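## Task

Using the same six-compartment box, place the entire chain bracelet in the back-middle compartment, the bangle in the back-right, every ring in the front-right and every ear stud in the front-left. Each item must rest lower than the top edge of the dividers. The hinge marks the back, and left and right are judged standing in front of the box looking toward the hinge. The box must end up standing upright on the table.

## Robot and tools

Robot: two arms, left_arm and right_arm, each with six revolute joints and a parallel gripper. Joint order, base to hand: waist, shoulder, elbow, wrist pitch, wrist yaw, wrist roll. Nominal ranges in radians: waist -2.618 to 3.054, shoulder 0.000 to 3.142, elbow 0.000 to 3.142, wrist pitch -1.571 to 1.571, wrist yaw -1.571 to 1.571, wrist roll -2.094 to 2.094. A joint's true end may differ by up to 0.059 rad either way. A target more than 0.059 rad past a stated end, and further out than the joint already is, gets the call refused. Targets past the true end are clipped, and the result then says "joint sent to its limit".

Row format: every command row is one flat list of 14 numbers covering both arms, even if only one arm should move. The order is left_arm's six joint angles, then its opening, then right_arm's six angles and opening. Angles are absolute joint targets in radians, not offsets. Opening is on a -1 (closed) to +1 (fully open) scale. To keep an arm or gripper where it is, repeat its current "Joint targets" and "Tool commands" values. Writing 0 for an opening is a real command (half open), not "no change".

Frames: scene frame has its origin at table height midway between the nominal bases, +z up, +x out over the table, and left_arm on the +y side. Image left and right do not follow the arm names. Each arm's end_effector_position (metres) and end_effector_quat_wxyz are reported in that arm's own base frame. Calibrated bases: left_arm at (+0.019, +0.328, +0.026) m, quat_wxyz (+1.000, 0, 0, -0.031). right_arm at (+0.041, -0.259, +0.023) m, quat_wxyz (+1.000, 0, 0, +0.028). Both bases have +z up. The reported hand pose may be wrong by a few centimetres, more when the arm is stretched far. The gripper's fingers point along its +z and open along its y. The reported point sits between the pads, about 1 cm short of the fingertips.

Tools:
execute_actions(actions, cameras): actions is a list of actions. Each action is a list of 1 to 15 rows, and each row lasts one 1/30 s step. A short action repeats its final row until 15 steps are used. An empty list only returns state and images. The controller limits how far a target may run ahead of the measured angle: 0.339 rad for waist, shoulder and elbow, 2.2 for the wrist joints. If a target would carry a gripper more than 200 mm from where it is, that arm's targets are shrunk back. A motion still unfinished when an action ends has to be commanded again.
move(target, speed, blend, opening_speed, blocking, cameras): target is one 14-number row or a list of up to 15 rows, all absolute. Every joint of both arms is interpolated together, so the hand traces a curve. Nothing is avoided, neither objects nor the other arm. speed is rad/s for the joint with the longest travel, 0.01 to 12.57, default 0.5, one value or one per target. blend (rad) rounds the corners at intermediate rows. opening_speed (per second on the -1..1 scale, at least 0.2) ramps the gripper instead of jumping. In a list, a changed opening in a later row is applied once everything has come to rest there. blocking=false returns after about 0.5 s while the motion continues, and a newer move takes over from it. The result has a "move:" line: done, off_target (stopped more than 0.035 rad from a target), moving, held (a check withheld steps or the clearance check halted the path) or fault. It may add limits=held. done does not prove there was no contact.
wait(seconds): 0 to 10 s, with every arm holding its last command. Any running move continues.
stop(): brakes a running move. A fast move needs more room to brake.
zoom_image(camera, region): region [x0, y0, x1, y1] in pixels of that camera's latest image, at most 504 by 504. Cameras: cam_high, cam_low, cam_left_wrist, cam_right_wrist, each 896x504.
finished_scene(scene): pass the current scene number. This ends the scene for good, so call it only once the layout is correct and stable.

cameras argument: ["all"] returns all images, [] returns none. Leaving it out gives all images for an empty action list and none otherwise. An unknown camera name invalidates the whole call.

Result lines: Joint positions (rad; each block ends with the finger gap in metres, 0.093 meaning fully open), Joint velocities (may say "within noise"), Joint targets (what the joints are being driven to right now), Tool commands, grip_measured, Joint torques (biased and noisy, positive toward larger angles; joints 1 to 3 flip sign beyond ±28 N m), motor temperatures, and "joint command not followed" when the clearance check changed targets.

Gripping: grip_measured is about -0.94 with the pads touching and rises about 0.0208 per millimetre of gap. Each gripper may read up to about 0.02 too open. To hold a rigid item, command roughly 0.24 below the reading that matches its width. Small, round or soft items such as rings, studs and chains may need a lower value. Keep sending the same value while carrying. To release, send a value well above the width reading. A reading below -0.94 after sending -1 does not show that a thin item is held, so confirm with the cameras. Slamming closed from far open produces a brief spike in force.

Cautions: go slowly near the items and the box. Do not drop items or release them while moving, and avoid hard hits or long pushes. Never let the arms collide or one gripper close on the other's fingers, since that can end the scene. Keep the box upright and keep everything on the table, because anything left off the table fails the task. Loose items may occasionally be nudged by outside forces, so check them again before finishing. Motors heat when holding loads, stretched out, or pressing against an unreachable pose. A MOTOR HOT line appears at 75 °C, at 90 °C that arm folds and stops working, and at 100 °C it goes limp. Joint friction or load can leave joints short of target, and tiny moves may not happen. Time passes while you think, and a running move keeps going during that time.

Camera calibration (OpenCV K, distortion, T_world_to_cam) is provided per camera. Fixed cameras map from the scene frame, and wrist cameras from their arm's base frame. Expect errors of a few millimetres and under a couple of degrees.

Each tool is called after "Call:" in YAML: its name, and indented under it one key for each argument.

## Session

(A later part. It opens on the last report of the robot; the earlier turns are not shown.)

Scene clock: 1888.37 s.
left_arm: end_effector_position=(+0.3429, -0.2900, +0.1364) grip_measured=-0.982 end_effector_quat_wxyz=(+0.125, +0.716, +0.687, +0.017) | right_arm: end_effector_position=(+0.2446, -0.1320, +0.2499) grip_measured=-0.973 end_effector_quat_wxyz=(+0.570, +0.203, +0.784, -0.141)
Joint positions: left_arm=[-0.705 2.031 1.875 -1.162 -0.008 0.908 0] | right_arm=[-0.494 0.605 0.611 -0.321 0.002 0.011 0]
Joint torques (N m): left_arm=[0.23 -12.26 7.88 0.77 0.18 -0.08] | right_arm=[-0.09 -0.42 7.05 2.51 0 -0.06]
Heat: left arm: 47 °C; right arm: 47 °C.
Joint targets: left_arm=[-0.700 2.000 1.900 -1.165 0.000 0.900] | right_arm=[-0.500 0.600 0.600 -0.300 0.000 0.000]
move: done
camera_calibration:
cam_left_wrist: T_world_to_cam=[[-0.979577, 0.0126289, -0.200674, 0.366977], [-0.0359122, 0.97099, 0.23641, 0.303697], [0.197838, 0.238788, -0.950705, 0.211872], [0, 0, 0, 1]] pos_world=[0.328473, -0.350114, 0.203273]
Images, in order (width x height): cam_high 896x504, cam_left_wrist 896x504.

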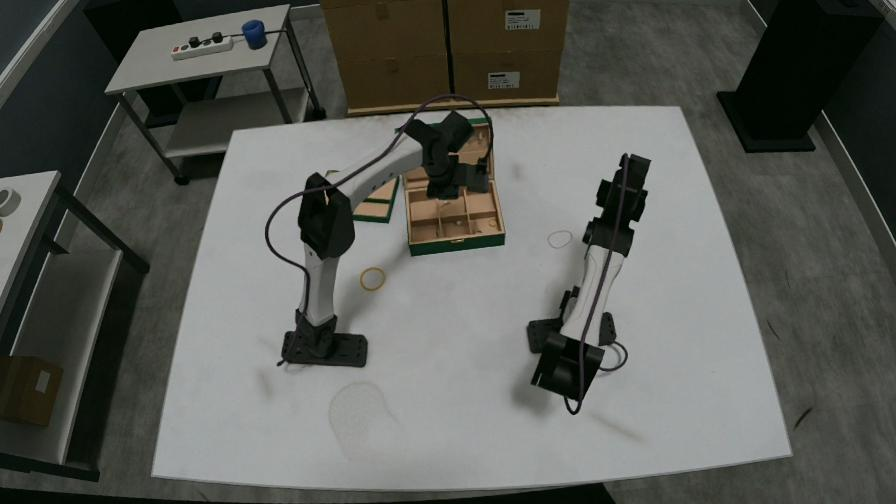

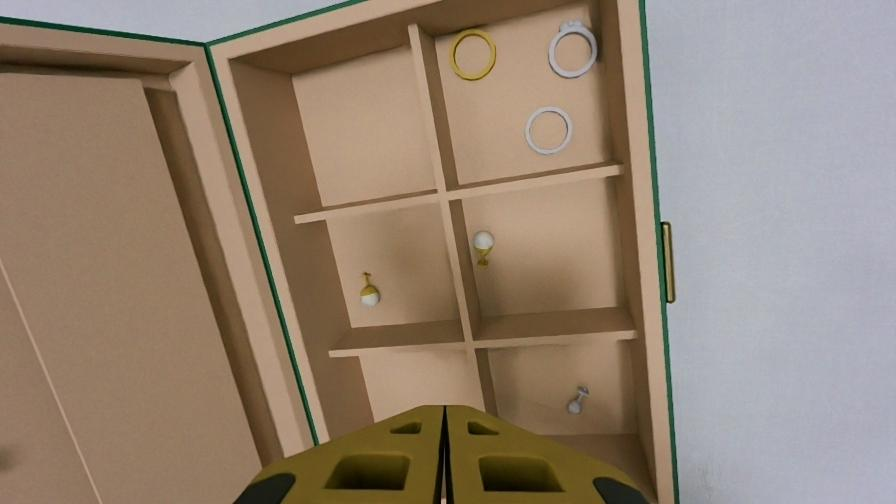

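Call:
move:
  target:
    - [-0.4,1.6,1.9,-1.3,0,0.5,-1, -0.5,0.6,0.6,-0.3,0,0,-1]
    - [0.6,0.6,0.5,-0.4,0,0,-1, 0.40,1.70,1.55,-1.10,0,0.35,-1]
  speed: 0.9
  cameras: ["cam_right_wrist"]

Scene clock: 1912.53 s.
left_arm: end_effector_position=(+0.2174, +0.1470, +0.1776) grip_measured=-0.982 end_effector_quat_wxyz=(+0.477, -0.251, +0.829, +0.149) | right_arm: end_effector_position=(+0.3501, +0.1480, +0.1650) grip_measured=-0.973 end_effector_quat_wxyz=(+0.150, -0.031, +0.986, +0.057)
Joint positions: left_arm=[0.593 0.605 0.505 -0.425 -0.003 0.007 0] | right_arm=[0.401 1.691 1.527 -1.084 0.001 0.337 0]
Joint torques (N m): left_arm=[0.43 -0.16 6.08 2.12 0.08 -0.06] | right_arm=[0.43 -7.84 9.26 0.86 0.03 0.17]
Heat: left arm: 47 °C; right arm: 47 °C.
Joint targets: left_arm=[0.600 0.600 0.500 -0.400 0.000 0.000] | right_arm=[0.400 1.700 1.550 -1.100 0.000 0.350]
move: done
camera_calibration:
cam_right_wrist: T_world_to_cam=[[0.0883842, -0.989797, -0.111757, 0.133273], [-0.984606, -0.103799, 0.140628, 0.37616], [-0.150794, 0.0976073, -0.983735, 0.277055], [0, 0, 0, 1]] pos_world=[0.400368, 0.143915, 0.234544]
Images, in order (width x height): cam_right_wrist 896x504.

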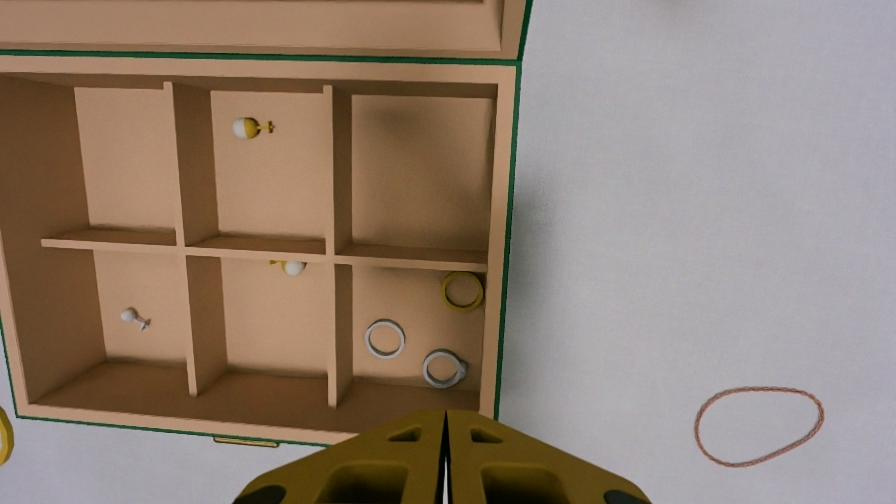

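Call:
move:
  target: [0.6,0.6,0.5,-0.4,0,0,-1, 0.85,1.60,1.45,-1.15,0,0.35,-1]
  speed: 0.8
  cameras: ["cam_right_wrist"]

Scene clock: 1922.50 s.
left_arm: end_effector_position=(+0.2176, +0.1471, +0.1780) grip_measured=-0.982 end_effector_quat_wxyz=(+0.478, -0.251, +0.829, +0.149) | right_arm: end_effector_position=(+0.2313, +0.2640, +0.1629) grip_measured=-0.973 end_effector_quat_wxyz=(+0.113, -0.251, +0.958, +0.076)
Joint positions: left_arm=[0.593 0.605 0.505 -0.423 -0.003 0.007 0] | right_arm=[0.851 1.624 1.46 -1.133 0 0.338 0]
Joint torques (N m): left_arm=[0.44 -0.16 6.06 2.1 0.08 -0.05] | right_arm=[0.38 -10.24 6.04 0.76 0.04 0.17]
Heat: left arm: 46 °C; right arm: 48 °C.
Joint targets: left_arm=[0.600 0.600 0.500 -0.400 0.000 0.000] | right_arm=[0.850 1.600 1.450 -1.150 0.000 0.350]
move: done
camera_calibration:
cam_right_wrist: T_world_to_cam=[[0.506309, -0.856781, -0.0978588, 0.124338], [-0.835948, -0.515502, 0.188279, 0.338058], [-0.21176, -0.0135225, -0.977228, 0.288213], [0, 0, 0, 1]] pos_world=[0.280677, 0.284697, 0.230168]
Images, in order (width x height): cam_right_wrist 896x504.

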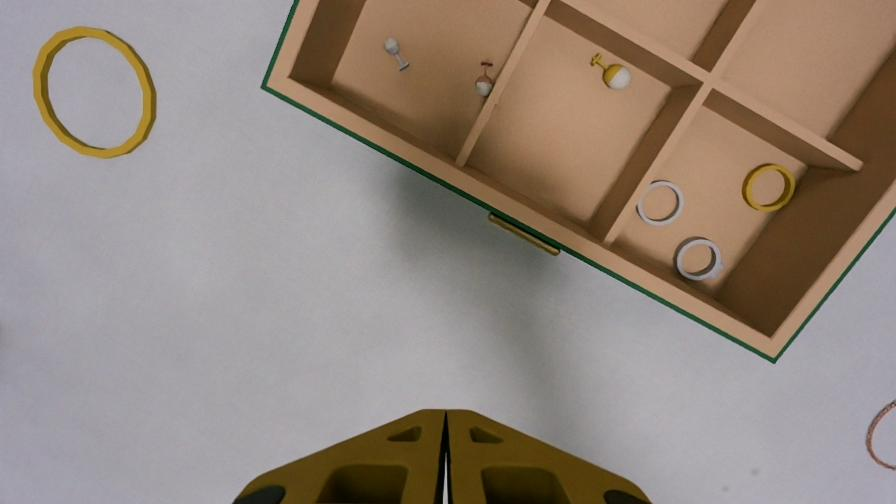

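Call:
move:
  target:
    - [0.6,0.6,0.5,-0.4,0,0,-1, 0.42,1.75,1.6,-1.15,0,0.35,-1]
    - [0.6,0.6,0.5,-0.4,0,0,-1, 0.423,2.0499,1.7786,-1.1287,0,0.35,-1]
    - [0.6,0.6,0.5,-0.4,0,0,-1, 0.423,2.1162,1.5296,-0.8134,0,0.35,-1]
    - [0.6,0.6,0.5,-0.4,0,0,-1, 0.423,2.0418,1.4212,-0.7793,0,0.35,-1]
  speed: [0.7,0.4,0.25,0.1]
  cameras: ["cam_right_wrist"]

Scene clock: 1955.43 s.
left_arm: end_effector_position=(+0.2176, +0.1471, +0.1781) grip_measured=-0.982 end_effector_quat_wxyz=(+0.478, -0.251, +0.829, +0.149) | right_arm: end_effector_position=(+0.4227, +0.1784, +0.0501) grip_measured=-0.973 end_effector_quat_wxyz=(+0.176, -0.033, +0.983, +0.043)
Joint positions: left_arm=[0.593 0.605 0.505 -0.423 -0.003 0.007 0] | right_arm=[0.418 2.012 1.468 -0.667 0.052 0.342 0]
Joint torques (N m): left_arm=[0.43 -0.17 6.08 2.09 0.08 -0.06] | right_arm=[0.85 -8.84 2.45 -0.07 -0.45 0.12]
Heat: left arm: 48 °C; right arm: 52 °C.
Joint targets: left_arm=[0.600 0.600 0.500 -0.400 0.000 0.000] | right_arm=[0.423 2.042 1.421 -0.779 0.000 0.350]
move: off_target (right_arm); right_arm: the wrist pitch is farthest, 0.112 rad from its target
camera_calibration:
cam_right_wrist: T_world_to_cam=[[0.0891508, -0.992848, -0.079398, 0.142649], [-0.991097, -0.0963427, 0.0919001, 0.470849], [-0.0988923, 0.0704981, -0.992598, 0.155409], [0, 0, 0, 1]] pos_world=[0.469308, 0.176036, 0.122314]
Images, in order (width x height): cam_right_wrist 896x504.

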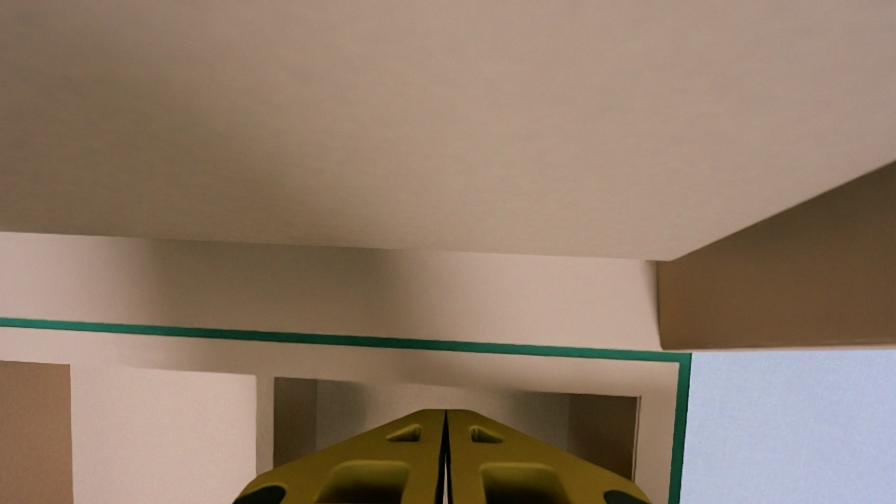

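Call:
move:
  target:
    - [0.6,0.6,0.5,-0.4,0,0,-1, 0.423,1.95,1.55,-0.9,0,0.35,-1]
    - [0.6,0.6,0.5,-0.4,0,0,-1, 0.423,1.9,1.7786,-1.1287,0,-1.1,-1]
    - [0.6,0.6,0.5,-0.4,0,0,-1, 0.423,2.0499,1.7786,-1.1287,0,-1.15,-1]
    - [0.6,0.6,0.5,-0.4,0,0,-1, 0.423,2.1162,1.5296,-0.8134,0,-1.15,-1]
    - [0.6,0.6,0.5,-0.4,0,0,-1, 0.423,2.0418,1.4212,-0.7793,0,-1.15,-1]
  speed: [0.2,0.5,0.4,0.2,0.08]
  cameras: ["cam_right_wrist","cam_low"]

Scene clock: 1976.37 s.
left_arm: end_effector_position=(+0.2177, +0.1472, +0.1782) grip_measured=-0.982 end_effector_quat_wxyz=(+0.478, -0.251, +0.828, +0.149) | right_arm: end_effector_position=(+0.3904, +0.1731, +0.0109) grip_measured=-0.973 end_effector_quat_wxyz=(-0.090, +0.700, -0.708, +0.038)
Joint positions: left_arm=[0.593 0.605 0.505 -0.422 -0.003 0.006 0] | right_arm=[0.421 2.072 1.44 -0.744 0.009 -1.14 0]
Joint torques (N m): left_arm=[0.43 -0.16 6.08 2.09 0.08 -0.05] | right_arm=[0.65 -14.5 4.51 0.36 -0.11 -0.04]
Motor temperatures (°C): left_arm=[26 38 45 48 26 27 27] | right_arm=[29 55 42 40 26 25 27]
Heat: left arm: 48 °C; right arm: 55 °C.
Joint targets: left_arm=[0.600 0.600 0.500 -0.400 0.000 0.000] | right_arm=[0.423 2.042 1.421 -0.779 0.000 -1.150]
move: off_target (right_arm); right_arm: the wrist pitch is farthest, 0.036 rad from its target
camera_calibration:
cam_right_wrist: T_world_to_cam=[[0.985362, -0.00981914, 0.170192, -0.385541], [-0.0718678, -0.929215, 0.362484, 0.224213], [0.154585, -0.369409, -0.916319, 0.0900214], [0, 0, 0, 1]] pos_world=[0.382095, 0.237811, 0.0668306]
Images, in order (width x height): cam_low 896x504, cam_right_wrist 896x504.

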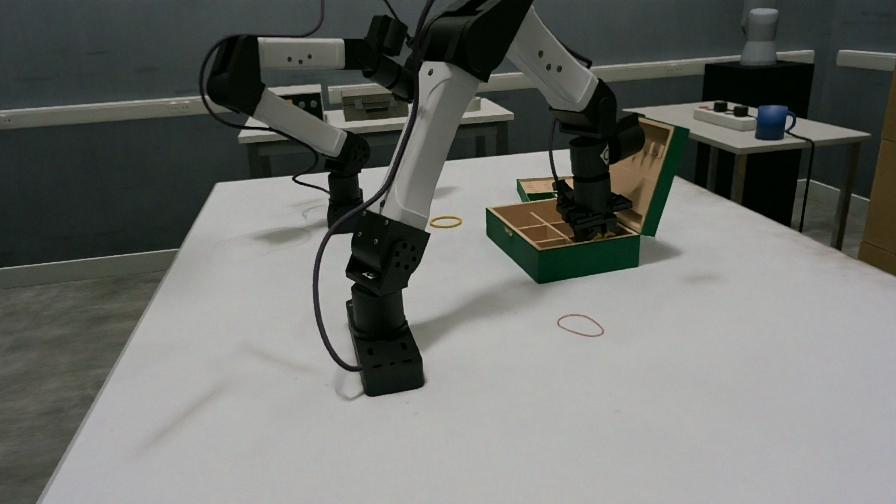

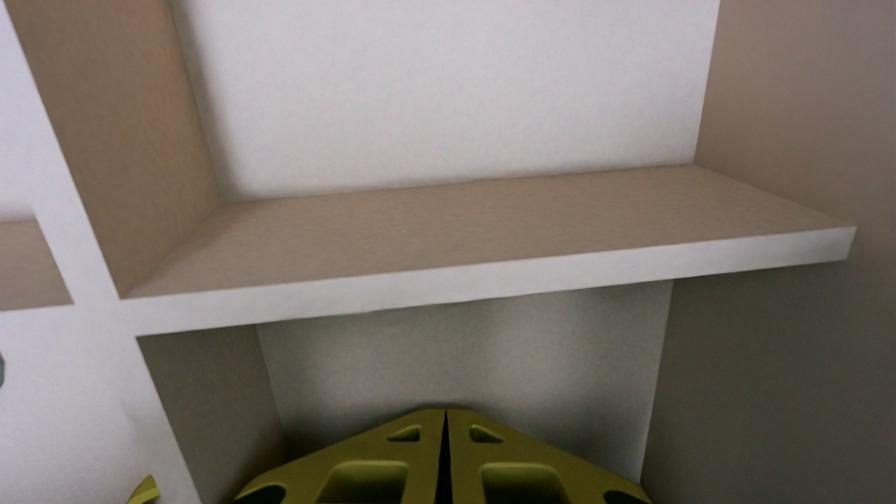

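Call:
execute_actions:
  actions:
    - [[0.6,0.6,0.5,-0.4,0,0,-1,0.423,2.0389,1.4169,-0.778,0,-1.15,-1],[0.6,0.6,0.5,-0.4,0,0,-1,0.423,2.0338,1.4095,-0.7757,0,-1.15,-1],[0.6,0.6,0.5,-0.4,0,0,-1,0.423,2.0258,1.3978,-0.772,0,-1.15,-1],[0.6,0.6,0.5,-0.4,0,0,-1,0.423,2.0154,1.3826,-0.7672,0,-1.15,-1],[0.6,0.6,0.5,-0.4,0,0,-1,0.423,2.002,1.3631,-0.7611,0,-1.15,-1],[0.6,0.6,0.5,-0.4,0,0,-1,0.423,1.9862,1.3401,-0.7539,0,-1.15,-1],[0.6,0.6,0.5,-0.4,0,0,-1,0.423,1.968,1.3135,-0.7455,0,-1.15,-1],[0.6,0.6,0.5,-0.4,0,0,-1,0.423,1.9469,1.2827,-0.7359,0,-1.15,-1],[0.6,0.6,0.5,-0.4,0,0,-1,0.423,1.9231,1.248,-0.725,0,-1.15,-1],[0.6,0.6,0.5,-0.4,0,0,-1,0.423,1.896,1.2086,-0.7126,0,-1.15,-1],[0.6,0.6,0.5,-0.4,0,0,-1,0.423,1.8674,1.1669,-0.6995,0,-1.15,-1],[0.6,0.6,0.5,-0.4,0,0,-1,0.423,1.846,1.1357,-0.6897,0,-1.15,-1],[0.6,0.6,0.5,-0.4,0,0,-1,0.423,1.875,1.178,-0.703,0,-1.15,-1],[0.6,0.6,0.5,-0.4,0,0,-1,0.423,1.88,1.185,-0.706,0,-1.15,-1]]

Call:
move:
  target:
    - [0.6,0.6,0.5,-0.4,0,0,-1, 0.423,1.82,1.35,-1.0,0,-1.15,-1]
    - [0.6,0.6,0.5,-0.4,0,0,-1, 0.52,1.65,1.5,-1.10,0,0.35,-1]
  speed: 0.4
  cameras: ["cam_right_wrist","cam_high"]

Scene clock: 2001.00 s.
left_arm: end_effector_position=(+0.2177, +0.1472, +0.1782) grip_measured=-0.982 end_effector_quat_wxyz=(+0.478, -0.251, +0.828, +0.149) | right_arm: end_effector_position=(+0.3414, +0.1521, +0.0143) grip_measured=-0.973 end_effector_quat_wxyz=(-0.086, +0.701, -0.707, +0.036)
Joint positions: left_arm=[0.593 0.605 0.505 -0.422 -0.003 0.006 0] | right_arm=[0.422 1.889 1.19 -0.685 0.006 -1.14 0]
Joint torques (N m): left_arm=[0.44 -0.14 6.08 2.09 0.08 -0.05] | right_arm=[0.58 -10.65 5.7 0.5 -0.09 -0.05]
Motor temperatures (°C): left_arm=[26 37 45 49 26 27 27] | right_arm=[29 65 41 38 26 25 27]
Heat: left arm: 49 °C; right arm: 65 °C.
Joint targets: left_arm=[0.600 0.600 0.500 -0.400 0.000 0.000] | right_arm=[0.423 1.880 1.185 -0.706 0.000 -1.150]
camera_calibration:
cam_left_wrist: T_world_to_cam=[[0.563946, -0.825805, 0.00341877, -0.00180628], [-0.655323, -0.450035, -0.606647, 0.358994], [0.50251, 0.339876, -0.794964, 0.0630363], [0, 0, 0, 1]] pos_world=[0.204599, 0.138644, 0.2679]
cam_right_wrist: T_world_to_cam=[[0.986824, -0.00805019, 0.161594, -0.338752], [-0.0671926, -0.928951, 0.364054, 0.198343], [0.147182, -0.370116, -0.917252, 0.0956003], [0, 0, 0, 1]] pos_world=[0.333546, 0.216907, 0.0702224]

Scene clock: 2006.30 s.
left_arm: end_effector_position=(+0.2177, +0.1472, +0.1782) grip_measured=-0.982 end_effector_quat_wxyz=(+0.478, -0.251, +0.828, +0.149) | right_arm: end_effector_position=(+0.3216, +0.1803, +0.1540) grip_measured=-0.973 end_effector_quat_wxyz=(+0.132, -0.087, +0.986, +0.056)
Joint positions: left_arm=[0.593 0.605 0.505 -0.422 -0.003 0.006 0] | right_arm=[0.514 1.677 1.478 -1.084 0.006 0.337 0]
Joint torques (N m): left_arm=[0.44 -0.17 6.06 2.09 0.08 -0.05] | right_arm=[1.03 -11.08 9.14 0.81 -0.01 0.18]
Motor temperatures (°C): left_arm=[26 36 45 49 26 27 27] | right_arm=[29 65 42 38 26 25 27]
Heat: left arm: 49 °C; right arm: 65 °C.
Joint targets: left_arm=[0.600 0.600 0.500 -0.400 0.000 0.000] | right_arm=[0.520 1.650 1.500 -1.100 0.000 0.350]
move: done
camera_calibration:
cam_right_wrist: T_world_to_cam=[[0.195653, -0.975939, -0.0962415, 0.127191], [-0.962324, -0.209961, 0.172769, 0.360083], [-0.188819, 0.0588128, -0.980249, 0.277507], [0, 0, 0, 1]] pos_world=[0.37403, 0.183413, 0.222056]
Images, in order (width x height): cam_high 896x504, cam_right_wrist 896x504.

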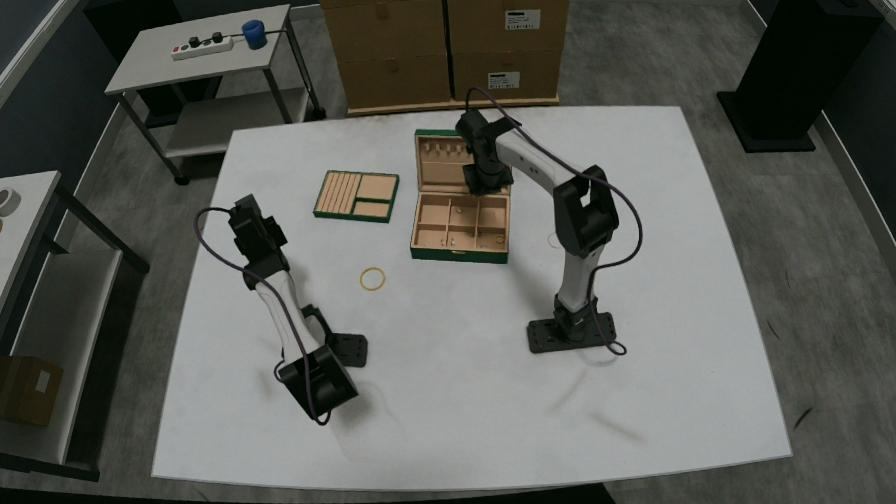

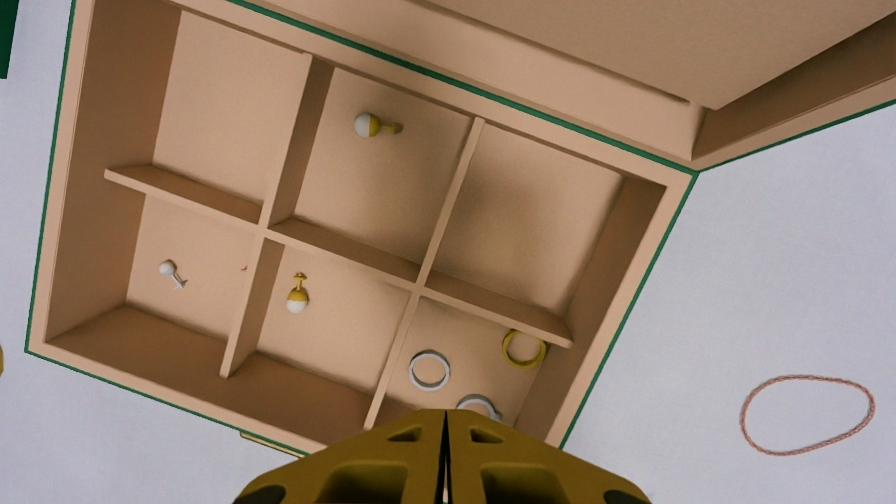

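Call:
move:
  target:
    - [0.6,0.6,0.5,-0.4,0,0,-1, 0.748,1.85,1.6,-1.15,0,-0.66,-1]
    - [0.6,0.6,0.5,-0.4,0,0,-1, 0.752,2.044,1.63,-1.145,0,-0.66,-1]
  speed: [0.6,0.3]
  cameras: ["cam_right_wrist"]

Scene clock: 2027.90 s.
left_arm: end_effector_position=(+0.2177, +0.1472, +0.1782) grip_measured=-0.982 end_effector_quat_wxyz=(+0.478, -0.251, +0.828, +0.149) | right_arm: end_effector_position=(+0.2866, +0.2628, +0.0617) grip_measured=-0.973 end_effector_quat_wxyz=(+0.007, -0.641, +0.768, -0.003)
Joint positions: left_arm=[0.593 0.605 0.505 -0.422 -0.003 0.006 0] | right_arm=[0.745 2.031 1.608 -1.133 0.006 -0.646 0]
Joint torques (N m): left_arm=[0.43 -0.16 6.08 2.09 0.08 -0.05] | right_arm=[1.1 -10.14 8.47 0.24 -0.07 -0.11]
Motor temperatures (°C): left_arm=[26 36 44 50 26 27 27] | right_arm=[29 63 44 37 26 25 27]
Heat: left arm: 50 °C; right arm: 63 °C.
Joint targets: left_arm=[0.600 0.600 0.500 -0.400 0.000 0.000] | right_arm=[0.752 2.044 1.630 -1.145 0.000 -0.660]
move: done
camera_calibration:
cam_right_wrist: T_world_to_cam=[[0.984996, -0.172546, 0.00330611, -0.237953], [-0.157354, -0.890077, 0.427788, 0.291825], [-0.0708703, -0.421889, -0.903873, 0.26343], [0, 0, 0, 1]] pos_world=[0.298972, 0.329827, 0.114055]
Images, in order (width x height): cam_right_wrist 896x504.

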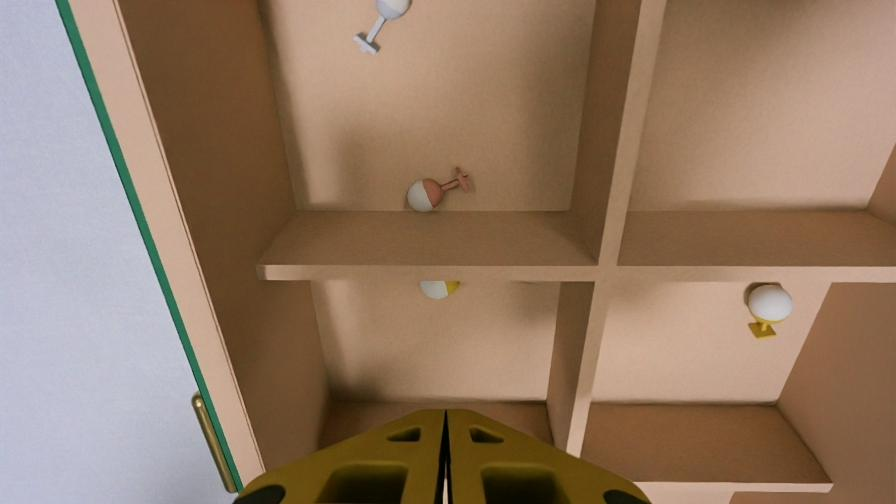

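Call:
move:
  target:
    - [0.6,0.6,0.5,-0.4,0,0,-1, 0.760,2.06,1.575,-1.07,0,-0.655,-1]
    - [0.6,0.6,0.5,-0.4,0,0,-1, 0.760,2.0875,1.513,-0.985,0,-0.655,-1]
  speed: [0.2,0.1]
  cameras: ["cam_right_wrist"]

Call:
move:
  target:
    - [0.6,0.6,0.5,-0.4,0,0,-1, 0.722,2.0295,1.4255,-0.955,0,-0.69,-1]
    - [0.6,0.6,0.5,-0.4,0,0,-1, 0.722,1.95,1.52,-1.12,0,-0.69,-1]
    - [0.6,0.6,0.5,-0.4,0,0,-1, 0.62,1.65,1.5,-1.10,0,0.35,-1]
  speed: [0.05,0.4,0.7]
  cameras: ["cam_right_wrist"]

Scene clock: 2044.40 s.
left_arm: end_effector_position=(+0.2177, +0.1472, +0.1782) grip_measured=-0.982 end_effector_quat_wxyz=(+0.478, -0.251, +0.828, +0.149) | right_arm: end_effector_position=(+0.2856, +0.2668, +0.0264) grip_measured=-0.973 end_effector_quat_wxyz=(+0.009, -0.645, +0.764, -0.003)
Joint positions: left_arm=[0.593 0.605 0.505 -0.422 -0.003 0.006 0] | right_arm=[0.754 2.07 1.521 -1.005 0.006 -0.647 0]
Joint torques (N m): left_arm=[0.43 -0.16 6.08 2.09 0.08 -0.05] | right_arm=[0.99 -9.81 5.39 0.56 -0.07 -0.03]
Motor temperatures (°C): left_arm=[26 36 44 50 26 27 27] | right_arm=[29 63 44 37 26 25 27]
Heat: left arm: 50 °C; right arm: 63 °C.
Joint targets: left_arm=[0.600 0.600 0.500 -0.400 0.000 0.000] | right_arm=[0.760 2.088 1.513 -0.985 0.000 -0.655]
move: done
camera_calibration:
cam_right_wrist: T_world_to_cam=[[0.986705, -0.162444, 0.00493358, -0.239301], [-0.14905, -0.892411, 0.425896, 0.30871], [-0.0647816, -0.420969, -0.904759, 0.231164], [0, 0, 0, 1]] pos_world=[0.297108, 0.333936, 0.0788506]
Images, in order (width x height): cam_right_wrist 896x504.

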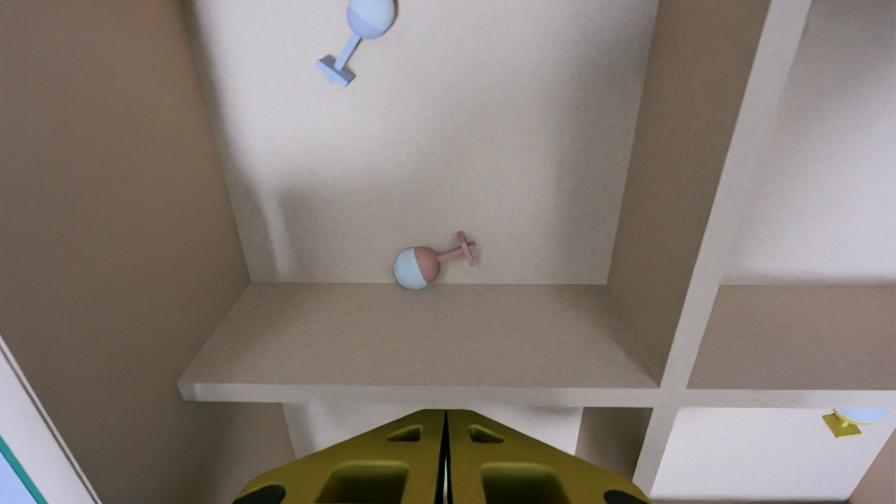

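Scene clock: 2049.00 s.
left_arm: end_effector_position=(+0.2177, +0.1472, +0.1782) grip_measured=-0.982 end_effector_quat_wxyz=(+0.478, -0.251, +0.828, +0.149) | right_arm: end_effector_position=(+0.3012, +0.2162, +0.1629) grip_measured=-0.973 end_effector_quat_wxyz=(+0.135, -0.142, +0.978, +0.067)
Joint positions: left_arm=[0.593 0.605 0.505 -0.422 -0.003 0.006 0] | right_arm=[0.625 1.672 1.504 -1.099 0.006 0.337 0]
Joint torques (N m): left_arm=[0.42 -0.16 6.08 2.09 0.08 -0.05] | right_arm=[0.03 -10.65 6.72 0.97 -0.01 0.19]
Motor temperatures (°C): left_arm=[26 35 44 50 26 27 27] | right_arm=[29 64 44 36 26 25 27]
Heat: left arm: 50 °C; right arm: 64 °C.
Joint targets: left_arm=[0.600 0.600 0.500 -0.400 0.000 0.000] | right_arm=[0.620 1.650 1.500 -1.100 0.000 0.350]
move: done
camera_calibration:
cam_right_wrist: T_world_to_cam=[[0.304247, -0.947179, -0.101419, 0.128938], [-0.935058, -0.317283, 0.158105, 0.363692], [-0.181932, 0.0467296, -0.9822, 0.281076], [0, 0, 0, 1]] pos_world=[0.35198, 0.224386, 0.231648]
Images, in order (width x height): cam_right_wrist 896x504.

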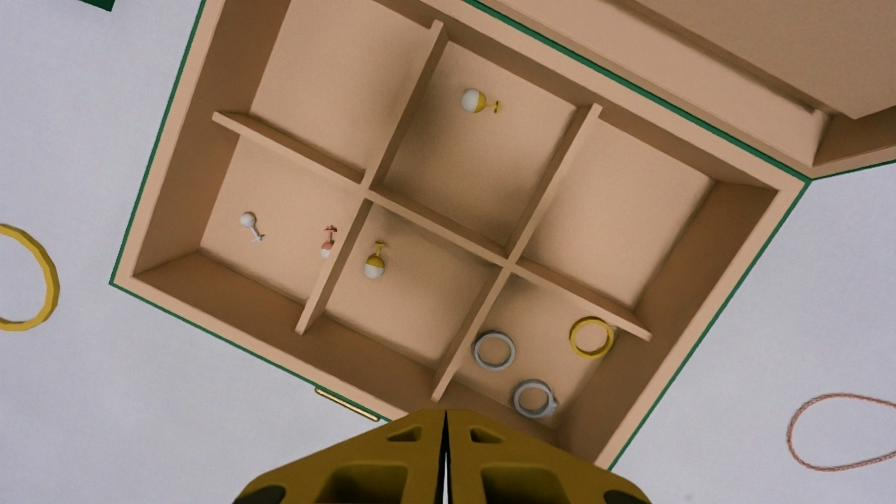

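Call:
move:
  target:
    - [0.6,0.6,0.5,-0.4,0,0,-1, 0.74,1.85,1.6,-1.15,0,-0.66,-1]
    - [0.6,0.6,0.5,-0.4,0,0,-1, 0.757,2.06,1.58,-1.07,0,-0.655,-1]
    - [0.6,0.6,0.5,-0.4,0,0,-1, 0.757,2.104,1.485,-0.94,0,-0.655,-1]
  speed: [0.6,0.3,0.1]
  cameras: ["cam_right_wrist"]

Call:
move:
  target:
    - [0.6,0.6,0.5,-0.4,0,0,-1, 0.717,2.044,1.397,-0.91,0,-0.69,-1]
    - [0.6,0.6,0.5,-0.4,0,0,-1, 0.717,1.95,1.52,-1.12,0,-0.69,-1]
    - [0.6,0.6,0.5,-0.4,0,0,-1, 0.62,1.65,1.5,-1.10,0,0.35,-1]
  speed: [0.05,0.4,0.7]
  cameras: ["cam_right_wrist"]

Scene clock: 2066.40 s.
left_arm: end_effector_position=(+0.2177, +0.1472, +0.1782) grip_measured=-0.982 end_effector_quat_wxyz=(+0.478, -0.251, +0.828, +0.149) | right_arm: end_effector_position=(+0.2856, +0.2653, +0.0156) grip_measured=-0.973 end_effector_quat_wxyz=(+0.007, -0.642, +0.767, -0.003)
Joint positions: left_arm=[0.593 0.605 0.505 -0.422 -0.003 0.006 0] | right_arm=[0.751 2.083 1.497 -0.972 0.006 -0.642 0]
Joint torques (N m): left_arm=[0.43 -0.16 6.08 2.09 0.08 -0.05] | right_arm=[0.99 -9.47 4.98 0.7 -0.07 -0.08]
Motor temperatures (°C): left_arm=[26 35 44 51 26 27 27] | right_arm=[29 63 43 36 26 25 27]
Heat: left arm: 51 °C; right arm: 63 °C.
Joint targets: left_arm=[0.600 0.600 0.500 -0.400 0.000 0.000] | right_arm=[0.757 2.104 1.485 -0.940 0.000 -0.655]
move: done
camera_calibration:
cam_right_wrist: T_world_to_cam=[[0.985455, -0.169925, 0.00197424, -0.237068], [-0.154359, -0.890202, 0.428619, 0.312891], [-0.0710755, -0.422689, -0.903483, 0.223026], [0, 0, 0, 1]] pos_world=[0.297769, 0.332523, 0.0678571]
Images, in order (width x height): cam_right_wrist 896x504.

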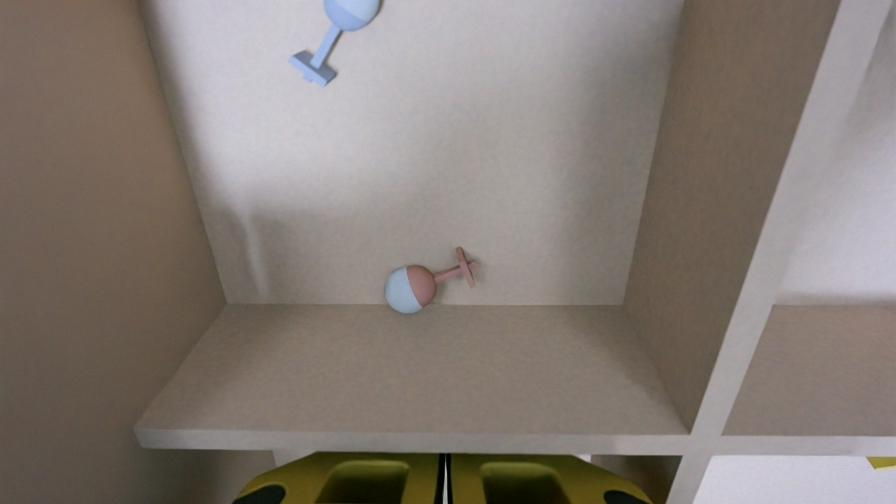

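Scene clock: 2071.13 s.
left_arm: end_effector_position=(+0.2177, +0.1472, +0.1782) grip_measured=-0.982 end_effector_quat_wxyz=(+0.478, -0.251, +0.828, +0.149) | right_arm: end_effector_position=(+0.3015, +0.2159, +0.1628) grip_measured=-0.973 end_effector_quat_wxyz=(+0.136, -0.142, +0.978, +0.066)
Joint positions: left_arm=[0.593 0.605 0.505 -0.422 -0.003 0.006 0] | right_arm=[0.625 1.672 1.504 -1.098 0.008 0.337 0]
Joint torques (N m): left_arm=[0.44 -0.16 6.06 2.09 0.08 -0.05] | right_arm=[0.03 -10.65 6.74 0.97 -0.03 0.16]
Motor temperatures (°C): left_arm=[26 35 44 51 26 27 27] | right_arm=[29 63 43 36 26 25 27]
Heat: left arm: 51 °C; right arm: 63 °C.
Joint targets: left_arm=[0.600 0.600 0.500 -0.400 0.000 0.000] | right_arm=[0.620 1.650 1.500 -1.100 0.000 0.350]
move: done
camera_calibration:
cam_right_wrist: T_world_to_cam=[[0.303616, -0.947639, -0.0989847, 0.128404], [-0.935555, -0.316183, 0.157369, 0.364013], [-0.180426, 0.0448258, -0.982567, 0.281122], [0, 0, 0, 1]] pos_world=[0.35229, 0.224173, 0.231647]
Images, in order (width x height): cam_right_wrist 896x504.

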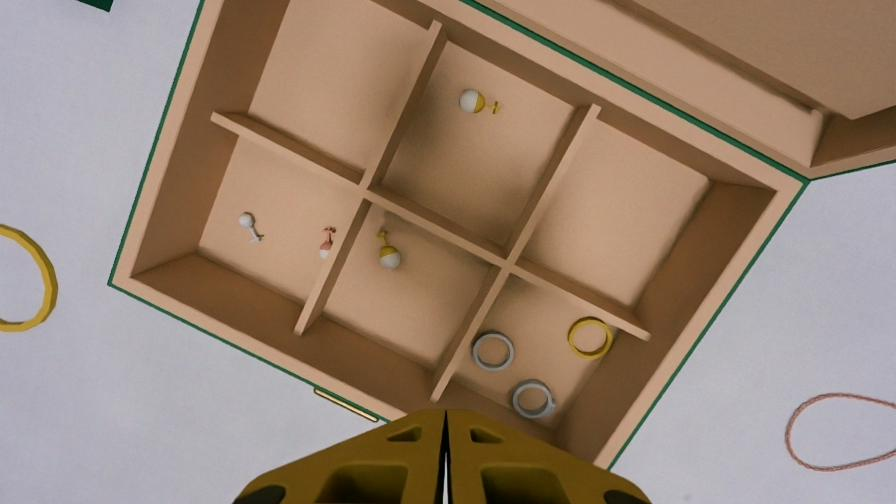

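Call:
move:
  target:
    - [0.6,0.6,0.5,-0.4,0,0,-1, 0.72,1.85,1.6,-1.15,0,-0.66,-1]
    - [0.6,0.6,0.5,-0.4,0,0,-1, 0.729,2.07,1.60,-1.08,0,-0.66,-1]
    - [0.6,0.6,0.5,-0.4,0,0,-1, 0.729,2.119,1.507,-0.947,0,-0.66,-1]
  speed: [0.6,0.3,0.1]
  cameras: []

Call:
move:
  target:
    - [0.6,0.6,0.5,-0.4,0,0,-1, 0.672,2.058,1.4155,-0.917,0,-0.69,-1]
    - [0.6,0.6,0.5,-0.4,0,0,-1, 0.672,1.95,1.52,-1.12,0,-0.69,-1]
    - [0.6,0.6,0.5,-0.4,0,0,-1, 0.62,1.65,1.5,-1.10,0,0.35,-1]
  speed: [0.05,0.4,0.7]
  cameras: ["cam_right_wrist"]

Scene clock: 2101.97 s.
left_arm: end_effector_position=(+0.2177, +0.1472, +0.1782) grip_measured=-0.982 end_effector_quat_wxyz=(+0.478, -0.251, +0.828, +0.149) | right_arm: end_effector_position=(+0.2959, +0.2592, +0.0162) grip_measured=-0.973 end_effector_quat_wxyz=(+0.006, -0.632, +0.775, -0.003)
Joint positions: left_arm=[0.593 0.605 0.505 -0.422 -0.003 0.006 0] | right_arm=[0.722 2.096 1.519 -0.981 0.007 -0.647 0]
Joint torques (N m): left_arm=[0.43 -0.14 6.06 2.09 0.08 -0.05] | right_arm=[1.05 -9.43 5.01 0.72 -0.08 -0.08]
Motor temperatures (°C): left_arm=[26 35 44 52 26 27 27] | right_arm=[29 63 43 35 26 25 27]
Heat: left arm: 52 °C; right arm: 63 °C.
Joint targets: left_arm=[0.600 0.600 0.500 -0.400 0.000 0.000] | right_arm=[0.729 2.119 1.507 -0.947 0.000 -0.660]
move: done
No camera images: "cameras" was empty.

Scene clock: 2106.73 s.
left_arm: end_effector_position=(+0.2177, +0.1472, +0.1782) grip_measured=-0.982 end_effector_quat_wxyz=(+0.478, -0.251, +0.828, +0.149) | right_arm: end_effector_position=(+0.3001, +0.2181, +0.1631) grip_measured=-0.973 end_effector_quat_wxyz=(+0.133, -0.143, +0.978, +0.073)
Joint positions: left_arm=[0.593 0.605 0.505 -0.422 -0.003 0.006 0] | right_arm=[0.626 1.672 1.504 -1.098 -0.005 0.337 0]
Joint torques (N m): left_arm=[0.44 -0.16 6.06 2.09 0.08 -0.05] | right_arm=[-0.02 -10.63 6.65 0.97 0.09 0.15]
Motor temperatures (°C): left_arm=[26 35 44 52 26 27 27] | right_arm=[29 63 43 35 26 25 27]
Heat: left arm: 52 °C; right arm: 63 °C.
Joint targets: left_arm=[0.600 0.600 0.500 -0.400 0.000 0.000] | right_arm=[0.620 1.650 1.500 -1.100 0.000 0.350]
move: done
camera_calibration:
cam_right_wrist: T_world_to_cam=[[0.307558, -0.944941, -0.111782, 0.131255], [-0.932905, -0.322579, 0.160095, 0.363521], [-0.187339, 0.0550435, -0.980752, 0.280684], [0, 0, 0, 1]] pos_world=[0.351345, 0.225843, 0.231755]
Images, in order (width x height): cam_right_wrist 896x504.

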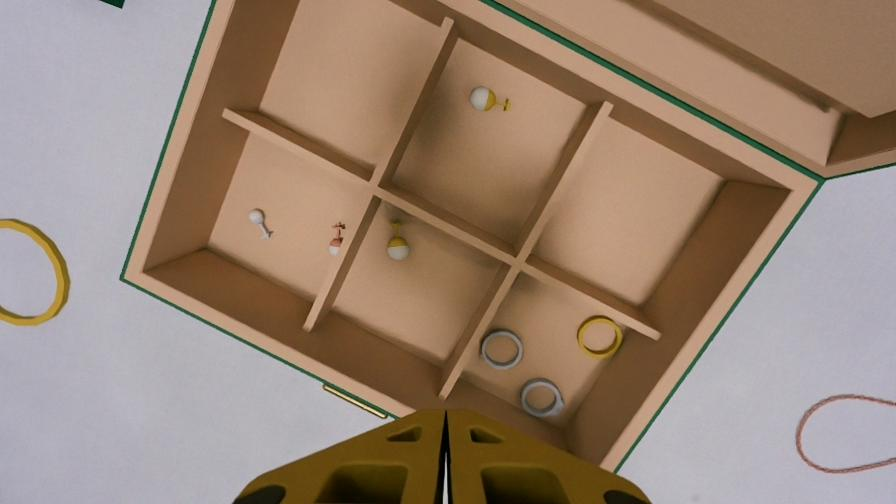

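Call:
move:
  target:
    - [0.6,0.6,0.5,-0.4,0,0,-1, 0.72,1.85,1.6,-1.15,0,-0.66,-1]
    - [0.6,0.6,0.5,-0.4,0,0,-1, 0.725,2.08,1.61,-1.08,0,-0.66,-1]
    - [0.6,0.6,0.5,-0.4,0,0,-1, 0.725,2.134,1.512,-0.938,0,-0.66,-1]
  speed: [0.6,0.3,0.1]
  cameras: []

Call:
move:
  target:
    - [0.6,0.6,0.5,-0.4,0,0,-1, 0.708,2.047,1.382,-0.895,0,-0.69,-1]
    - [0.6,0.6,0.5,-0.4,0,0,-1, 0.708,1.95,1.5,-1.12,0,-0.69,-1]
    - [0.6,0.6,0.5,-0.4,0,0,-1, 0.62,1.65,1.5,-1.10,0,0.35,-1]
  speed: [0.05,0.4,0.7]
  cameras: ["cam_right_wrist"]

Scene clock: 2126.60 s.
left_arm: end_effector_position=(+0.2177, +0.1472, +0.1782) grip_measured=-0.982 end_effector_quat_wxyz=(+0.478, -0.251, +0.828, +0.149) | right_arm: end_effector_position=(+0.2963, +0.2619, +0.0158) grip_measured=-0.973 end_effector_quat_wxyz=(+0.006, -0.632, +0.775, +0.003)
Joint positions: left_arm=[0.593 0.605 0.505 -0.422 -0.003 0.006 0] | right_arm=[0.722 2.104 1.529 -0.984 -0.005 -0.647 0]
Joint torques (N m): left_arm=[0.44 -0.16 6.06 2.09 0.08 -0.05] | right_arm=[0.77 -8.83 4.53 0.84 0.04 -0.09]
Motor temperatures (°C): left_arm=[26 35 43 52 26 27 27] | right_arm=[29 63 44 35 26 25 27]
Heat: left arm: 52 °C; right arm: 63 °C.
Joint targets: left_arm=[0.600 0.600 0.500 -0.400 0.000 0.000] | right_arm=[0.725 2.134 1.512 -0.938 0.000 -0.660]
move: off_target (right_arm); right_arm: the wrist pitch is farthest, 0.046 rad from its target
No camera images: "cameras" was empty.

Scene clock: 2132.20 s.
left_arm: end_effector_position=(+0.2177, +0.1472, +0.1782) grip_measured=-0.982 end_effector_quat_wxyz=(+0.478, -0.251, +0.828, +0.149) | right_arm: end_effector_position=(+0.2979, +0.2134, +0.1563) grip_measured=-0.973 end_effector_quat_wxyz=(+0.127, -0.142, +0.980, +0.062)
Joint positions: left_arm=[0.593 0.605 0.505 -0.422 -0.003 0.006 0] | right_arm=[0.626 1.672 1.483 -1.098 0.008 0.337 0]
Joint torques (N m): left_arm=[0.43 -0.16 6.06 2.09 0.08 -0.05] | right_arm=[0.02 -10.63 8.59 0.93 -0.02 0.21]
Motor temperatures (°C): left_arm=[26 35 43 52 26 27 27] | right_arm=[29 63 44 35 26 25 27]
Heat: left arm: 52 °C; right arm: 63 °C.
Joint targets: left_arm=[0.600 0.600 0.500 -0.400 0.000 0.000] | right_arm=[0.620 1.650 1.500 -1.100 0.000 0.350]
move: done
camera_calibration:
cam_right_wrist: T_world_to_cam=[[0.302452, -0.948644, -0.0927273, 0.126157], [-0.932681, -0.314608, 0.176429, 0.35672], [-0.196541, 0.0331237, -0.979936, 0.281033], [0, 0, 0, 1]] pos_world=[0.349784, 0.222597, 0.224157]
Images, in order (width x height): cam_right_wrist 896x504.

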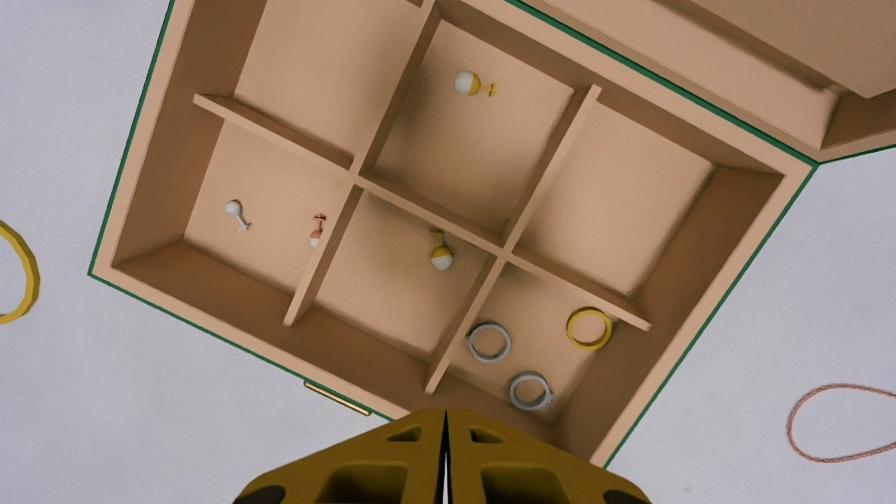

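Call:
move:
  target:
    - [0.6,0.6,0.5,-0.4,0,0,-1, 0.655,1.85,1.6,-1.15,0,0.7,-0.68]
    - [0.6,0.6,0.5,-0.4,0,0,-1, 0.664,2.001,1.53,-1.085,0,0.805,-0.68]
  speed: [0.6,0.3]
  cameras: ["cam_right_wrist"]

Scene clock: 2150.57 s.
left_arm: end_effector_position=(+0.2177, +0.1472, +0.1782) grip_measured=-0.982 end_effector_quat_wxyz=(+0.478, -0.251, +0.828, +0.149) | right_arm: end_effector_position=(+0.2984, +0.2291, +0.0578) grip_measured=-0.682 end_effector_quat_wxyz=(+0.005, +0.066, +0.998, +0.000)
Joint positions: left_arm=[0.593 0.605 0.505 -0.422 -0.003 0.006 0] | right_arm=[0.658 1.992 1.535 -1.106 0.006 0.79 0.012]
Joint torques (N m): left_arm=[0.43 -0.16 6.08 2.09 0.08 -0.05] | right_arm=[1.02 -10.02 5.89 0.55 0.01 0.22]
Motor temperatures (°C): left_arm=[26 34 43 53 26 27 27] | right_arm=[29 63 45 34 26 25 27]
Heat: left arm: 53 °C; right arm: 63 °C.
Joint targets: left_arm=[0.600 0.600 0.500 -0.400 0.000 0.000] | right_arm=[0.664 2.001 1.530 -1.085 0.000 0.805]
move: done
camera_calibration:
cam_right_wrist: T_world_to_cam=[[-0.125742, -0.991994, -0.0117337, 0.264832], [-0.898388, 0.108844, 0.425501, 0.257801], [-0.420817, 0.0640449, -0.904882, 0.239627], [0, 0, 0, 1]] pos_world=[0.365746, 0.219304, 0.110247]
Images, in order (width x height): cam_right_wrist 896x504.

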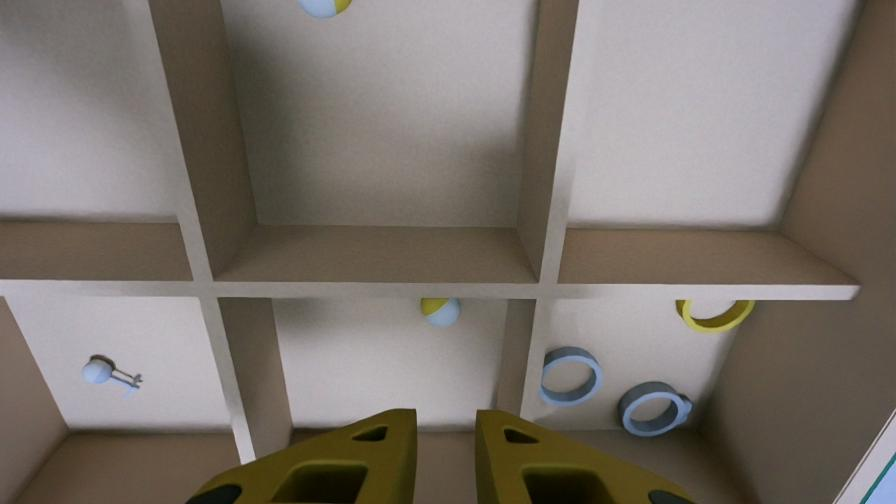

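Call:
move:
  target:
    - [0.6,0.6,0.5,-0.4,0,0,-1, 0.66,1.9,1.5,-1.1,0,-0.76,-1]
    - [0.6,0.6,0.5,-0.4,0,0,-1, 0.662,2.01,1.49,-1.04,0,-0.76,-1]
    - [0.6,0.6,0.5,-0.4,0,0,-1, 0.662,2.058,1.398,-0.90,0,-0.76,-1]
  speed: [0.6,0.3,0.1]
  cameras: []

Call:
move:
  target:
    - [0.6,0.6,0.5,-0.4,0,0,-1, 0.715,2.072,1.42,-0.907,0,-0.71,-1]
    - [0.6,0.6,0.5,-0.4,0,0,-1, 0.708,1.95,1.5,-1.12,0,-0.69,-1]
    - [0.6,0.6,0.5,-0.4,0,0,-1, 0.62,1.65,1.5,-1.10,0,0.35,-1]
  speed: [0.05,0.4,0.7]
  cameras: ["cam_right_wrist"]

Scene clock: 2176.50 s.
left_arm: end_effector_position=(+0.2177, +0.1472, +0.1782) grip_measured=-0.982 end_effector_quat_wxyz=(+0.478, -0.251, +0.828, +0.149) | right_arm: end_effector_position=(+0.2938, +0.2287, +0.0160) grip_measured=-0.973 end_effector_quat_wxyz=(+0.003, -0.647, +0.762, +0.000)
Joint positions: left_arm=[0.593 0.605 0.505 -0.422 -0.003 0.006 0] | right_arm=[0.661 2.026 1.412 -0.951 -0.001 -0.747 0]
Joint torques (N m): left_arm=[0.43 -0.16 6.08 2.09 0.08 -0.05] | right_arm=[0.58 -7.92 4.67 0.86 -0.01 -0.08]
Motor temperatures (°C): left_arm=[26 34 43 53 26 27 27] | right_arm=[29 64 43 33 26 25 27]
Heat: left arm: 53 °C; right arm: 64 °C.
Joint targets: left_arm=[0.600 0.600 0.500 -0.400 0.000 0.000] | right_arm=[0.662 2.058 1.398 -0.900 0.000 -0.760]
move: off_target (right_arm); right_arm: the wrist pitch is farthest, 0.051 rad from its target
No camera images: "cameras" was empty.

Scene clock: 2180.53 s.
left_arm: end_effector_position=(+0.2177, +0.1472, +0.1782) grip_measured=-0.982 end_effector_quat_wxyz=(+0.478, -0.251, +0.828, +0.149) | right_arm: end_effector_position=(+0.2971, +0.2146, +0.1563) grip_measured=-0.973 end_effector_quat_wxyz=(+0.125, -0.142, +0.980, +0.066)
Joint positions: left_arm=[0.593 0.605 0.505 -0.422 -0.003 0.006 0] | right_arm=[0.625 1.672 1.483 -1.098 -0.001 0.337 0]
Joint torques (N m): left_arm=[0.44 -0.16 6.06 2.09 0.08 -0.05] | right_arm=[0.02 -10.63 8.58 0.93 0.05 0.18]
Motor temperatures (°C): left_arm=[26 34 43 53 26 27 27] | right_arm=[29 64 43 33 26 25 27]
Heat: left arm: 53 °C; right arm: 64 °C.
Joint targets: left_arm=[0.600 0.600 0.500 -0.400 0.000 0.000] | right_arm=[0.620 1.650 1.500 -1.100 0.000 0.350]
move: done
camera_calibration:
cam_right_wrist: T_world_to_cam=[[0.303985, -0.947295, -0.101123, 0.12805], [-0.931072, -0.31789, 0.179029, 0.356079], [-0.201739, 0.0397304, -0.978633, 0.280761], [0, 0, 0, 1]] pos_world=[0.34925, 0.223341, 0.223962]
Images, in order (width x height): cam_right_wrist 896x504.

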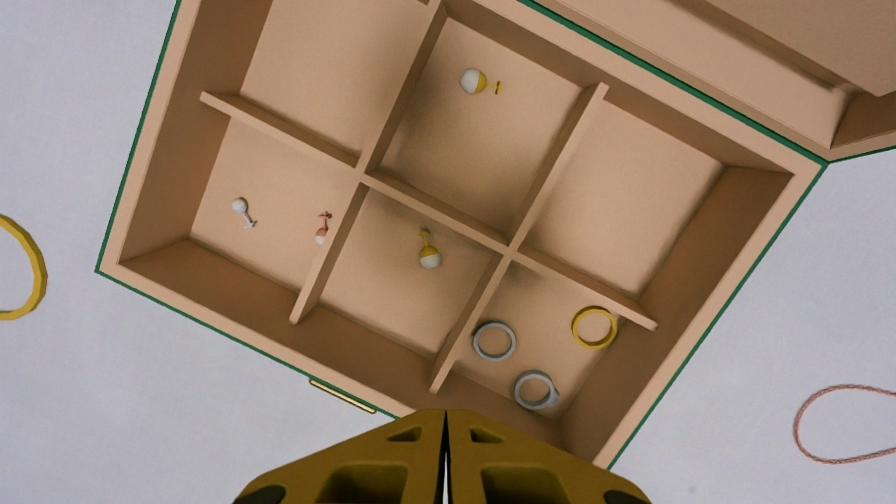

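Call:
move:
  target:
    - [0.6,0.6,0.5,-0.4,0,0,-1, 0.66,1.9,1.5,-1.1,0,-0.76,-1]
    - [0.6,0.6,0.5,-0.4,0,0,-1, 0.684,2.03,1.53,-1.05,0,-0.76,-1]
    - [0.6,0.6,0.5,-0.4,0,0,-1, 0.684,2.088,1.438,-0.905,0,-0.76,-1]
  speed: [0.6,0.3,0.1]
  cameras: []

Call:
move:
  target:
    - [0.6,0.6,0.5,-0.4,0,0,-1, 0.735,2.09,1.44,-0.905,0,-0.71,-1]
    - [0.6,0.6,0.5,-0.4,0,0,-1, 0.708,1.95,1.5,-1.12,0,-0.69,-1]
    - [0.6,0.6,0.5,-0.4,0,0,-1, 0.62,1.65,1.5,-1.10,0,0.35,-1]
  speed: [0.05,0.4,0.7]
  cameras: ["cam_right_wrist"]

Scene clock: 2198.23 s.
left_arm: end_effector_position=(+0.2177, +0.1472, +0.1782) grip_measured=-0.982 end_effector_quat_wxyz=(+0.478, -0.251, +0.828, +0.149) | right_arm: end_effector_position=(+0.2954, +0.2414, +0.0158) grip_measured=-0.973 end_effector_quat_wxyz=(+0.006, -0.656, +0.755, +0.001)
Joint positions: left_arm=[0.593 0.605 0.505 -0.422 -0.003 0.006 0] | right_arm=[0.684 2.054 1.453 -0.958 -0.003 -0.747 0]
Joint torques (N m): left_arm=[0.44 -0.16 6.06 2.09 0.08 -0.05] | right_arm=[0.49 -8.02 4.67 0.9 0.01 -0.09]
Motor temperatures (°C): left_arm=[26 34 43 54 26 27 27] | right_arm=[29 63 44 33 26 25 27]
Heat: left arm: 54 °C; right arm: 63 °C.
Joint targets: left_arm=[0.600 0.600 0.500 -0.400 0.000 0.000] | right_arm=[0.684 2.088 1.438 -0.905 0.000 -0.760]
move: off_target (right_arm); right_arm: the wrist pitch is farthest, 0.053 rad from its target
No camera images: "cameras" was empty.

Scene clock: 2202.23 s.
left_arm: end_effector_position=(+0.2177, +0.1472, +0.1782) grip_measured=-0.982 end_effector_quat_wxyz=(+0.478, -0.251, +0.828, +0.149) | right_arm: end_effector_position=(+0.2970, +0.2149, +0.1565) grip_measured=-0.973 end_effector_quat_wxyz=(+0.125, -0.143, +0.980, +0.066)
Joint positions: left_arm=[0.593 0.605 0.505 -0.422 -0.003 0.006 0] | right_arm=[0.626 1.672 1.484 -1.098 -0.002 0.337 0]
Joint torques (N m): left_arm=[0.43 -0.16 6.08 2.09 0.08 -0.05] | right_arm=[0.01 -10.62 8.51 0.94 0.06 0.16]
Motor temperatures (°C): left_arm=[26 34 43 54 26 27 27] | right_arm=[29 63 44 33 26 25 27]
Heat: left arm: 54 °C; right arm: 63 °C.
Joint targets: left_arm=[0.600 0.600 0.500 -0.400 0.000 0.000] | right_arm=[0.620 1.650 1.500 -1.100 0.000 0.350]
move: done
camera_calibration:
cam_right_wrist: T_world_to_cam=[[0.30468, -0.946933, -0.102414, 0.128339], [-0.930847, -0.318815, 0.178552, 0.356359], [-0.201728, 0.0409304, -0.978586, 0.28076], [0, 0, 0, 1]] pos_world=[0.34925, 0.223649, 0.224263]
Images, in order (width x height): cam_right_wrist 896x504.

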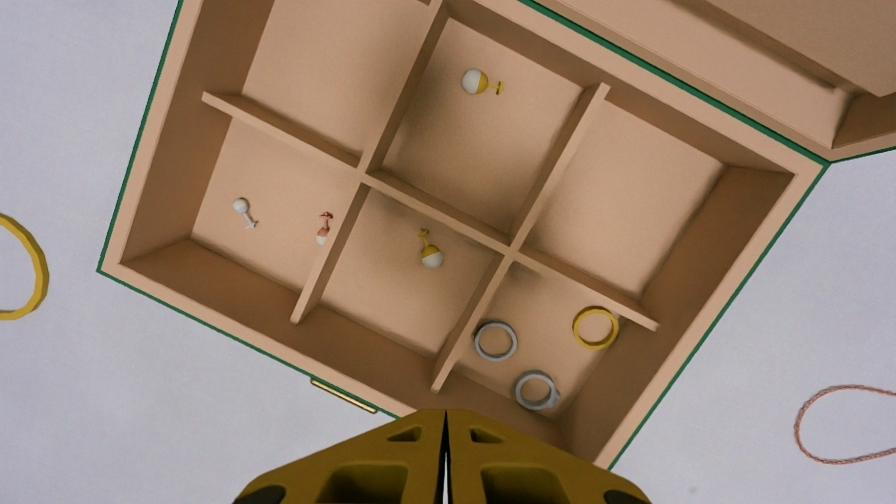

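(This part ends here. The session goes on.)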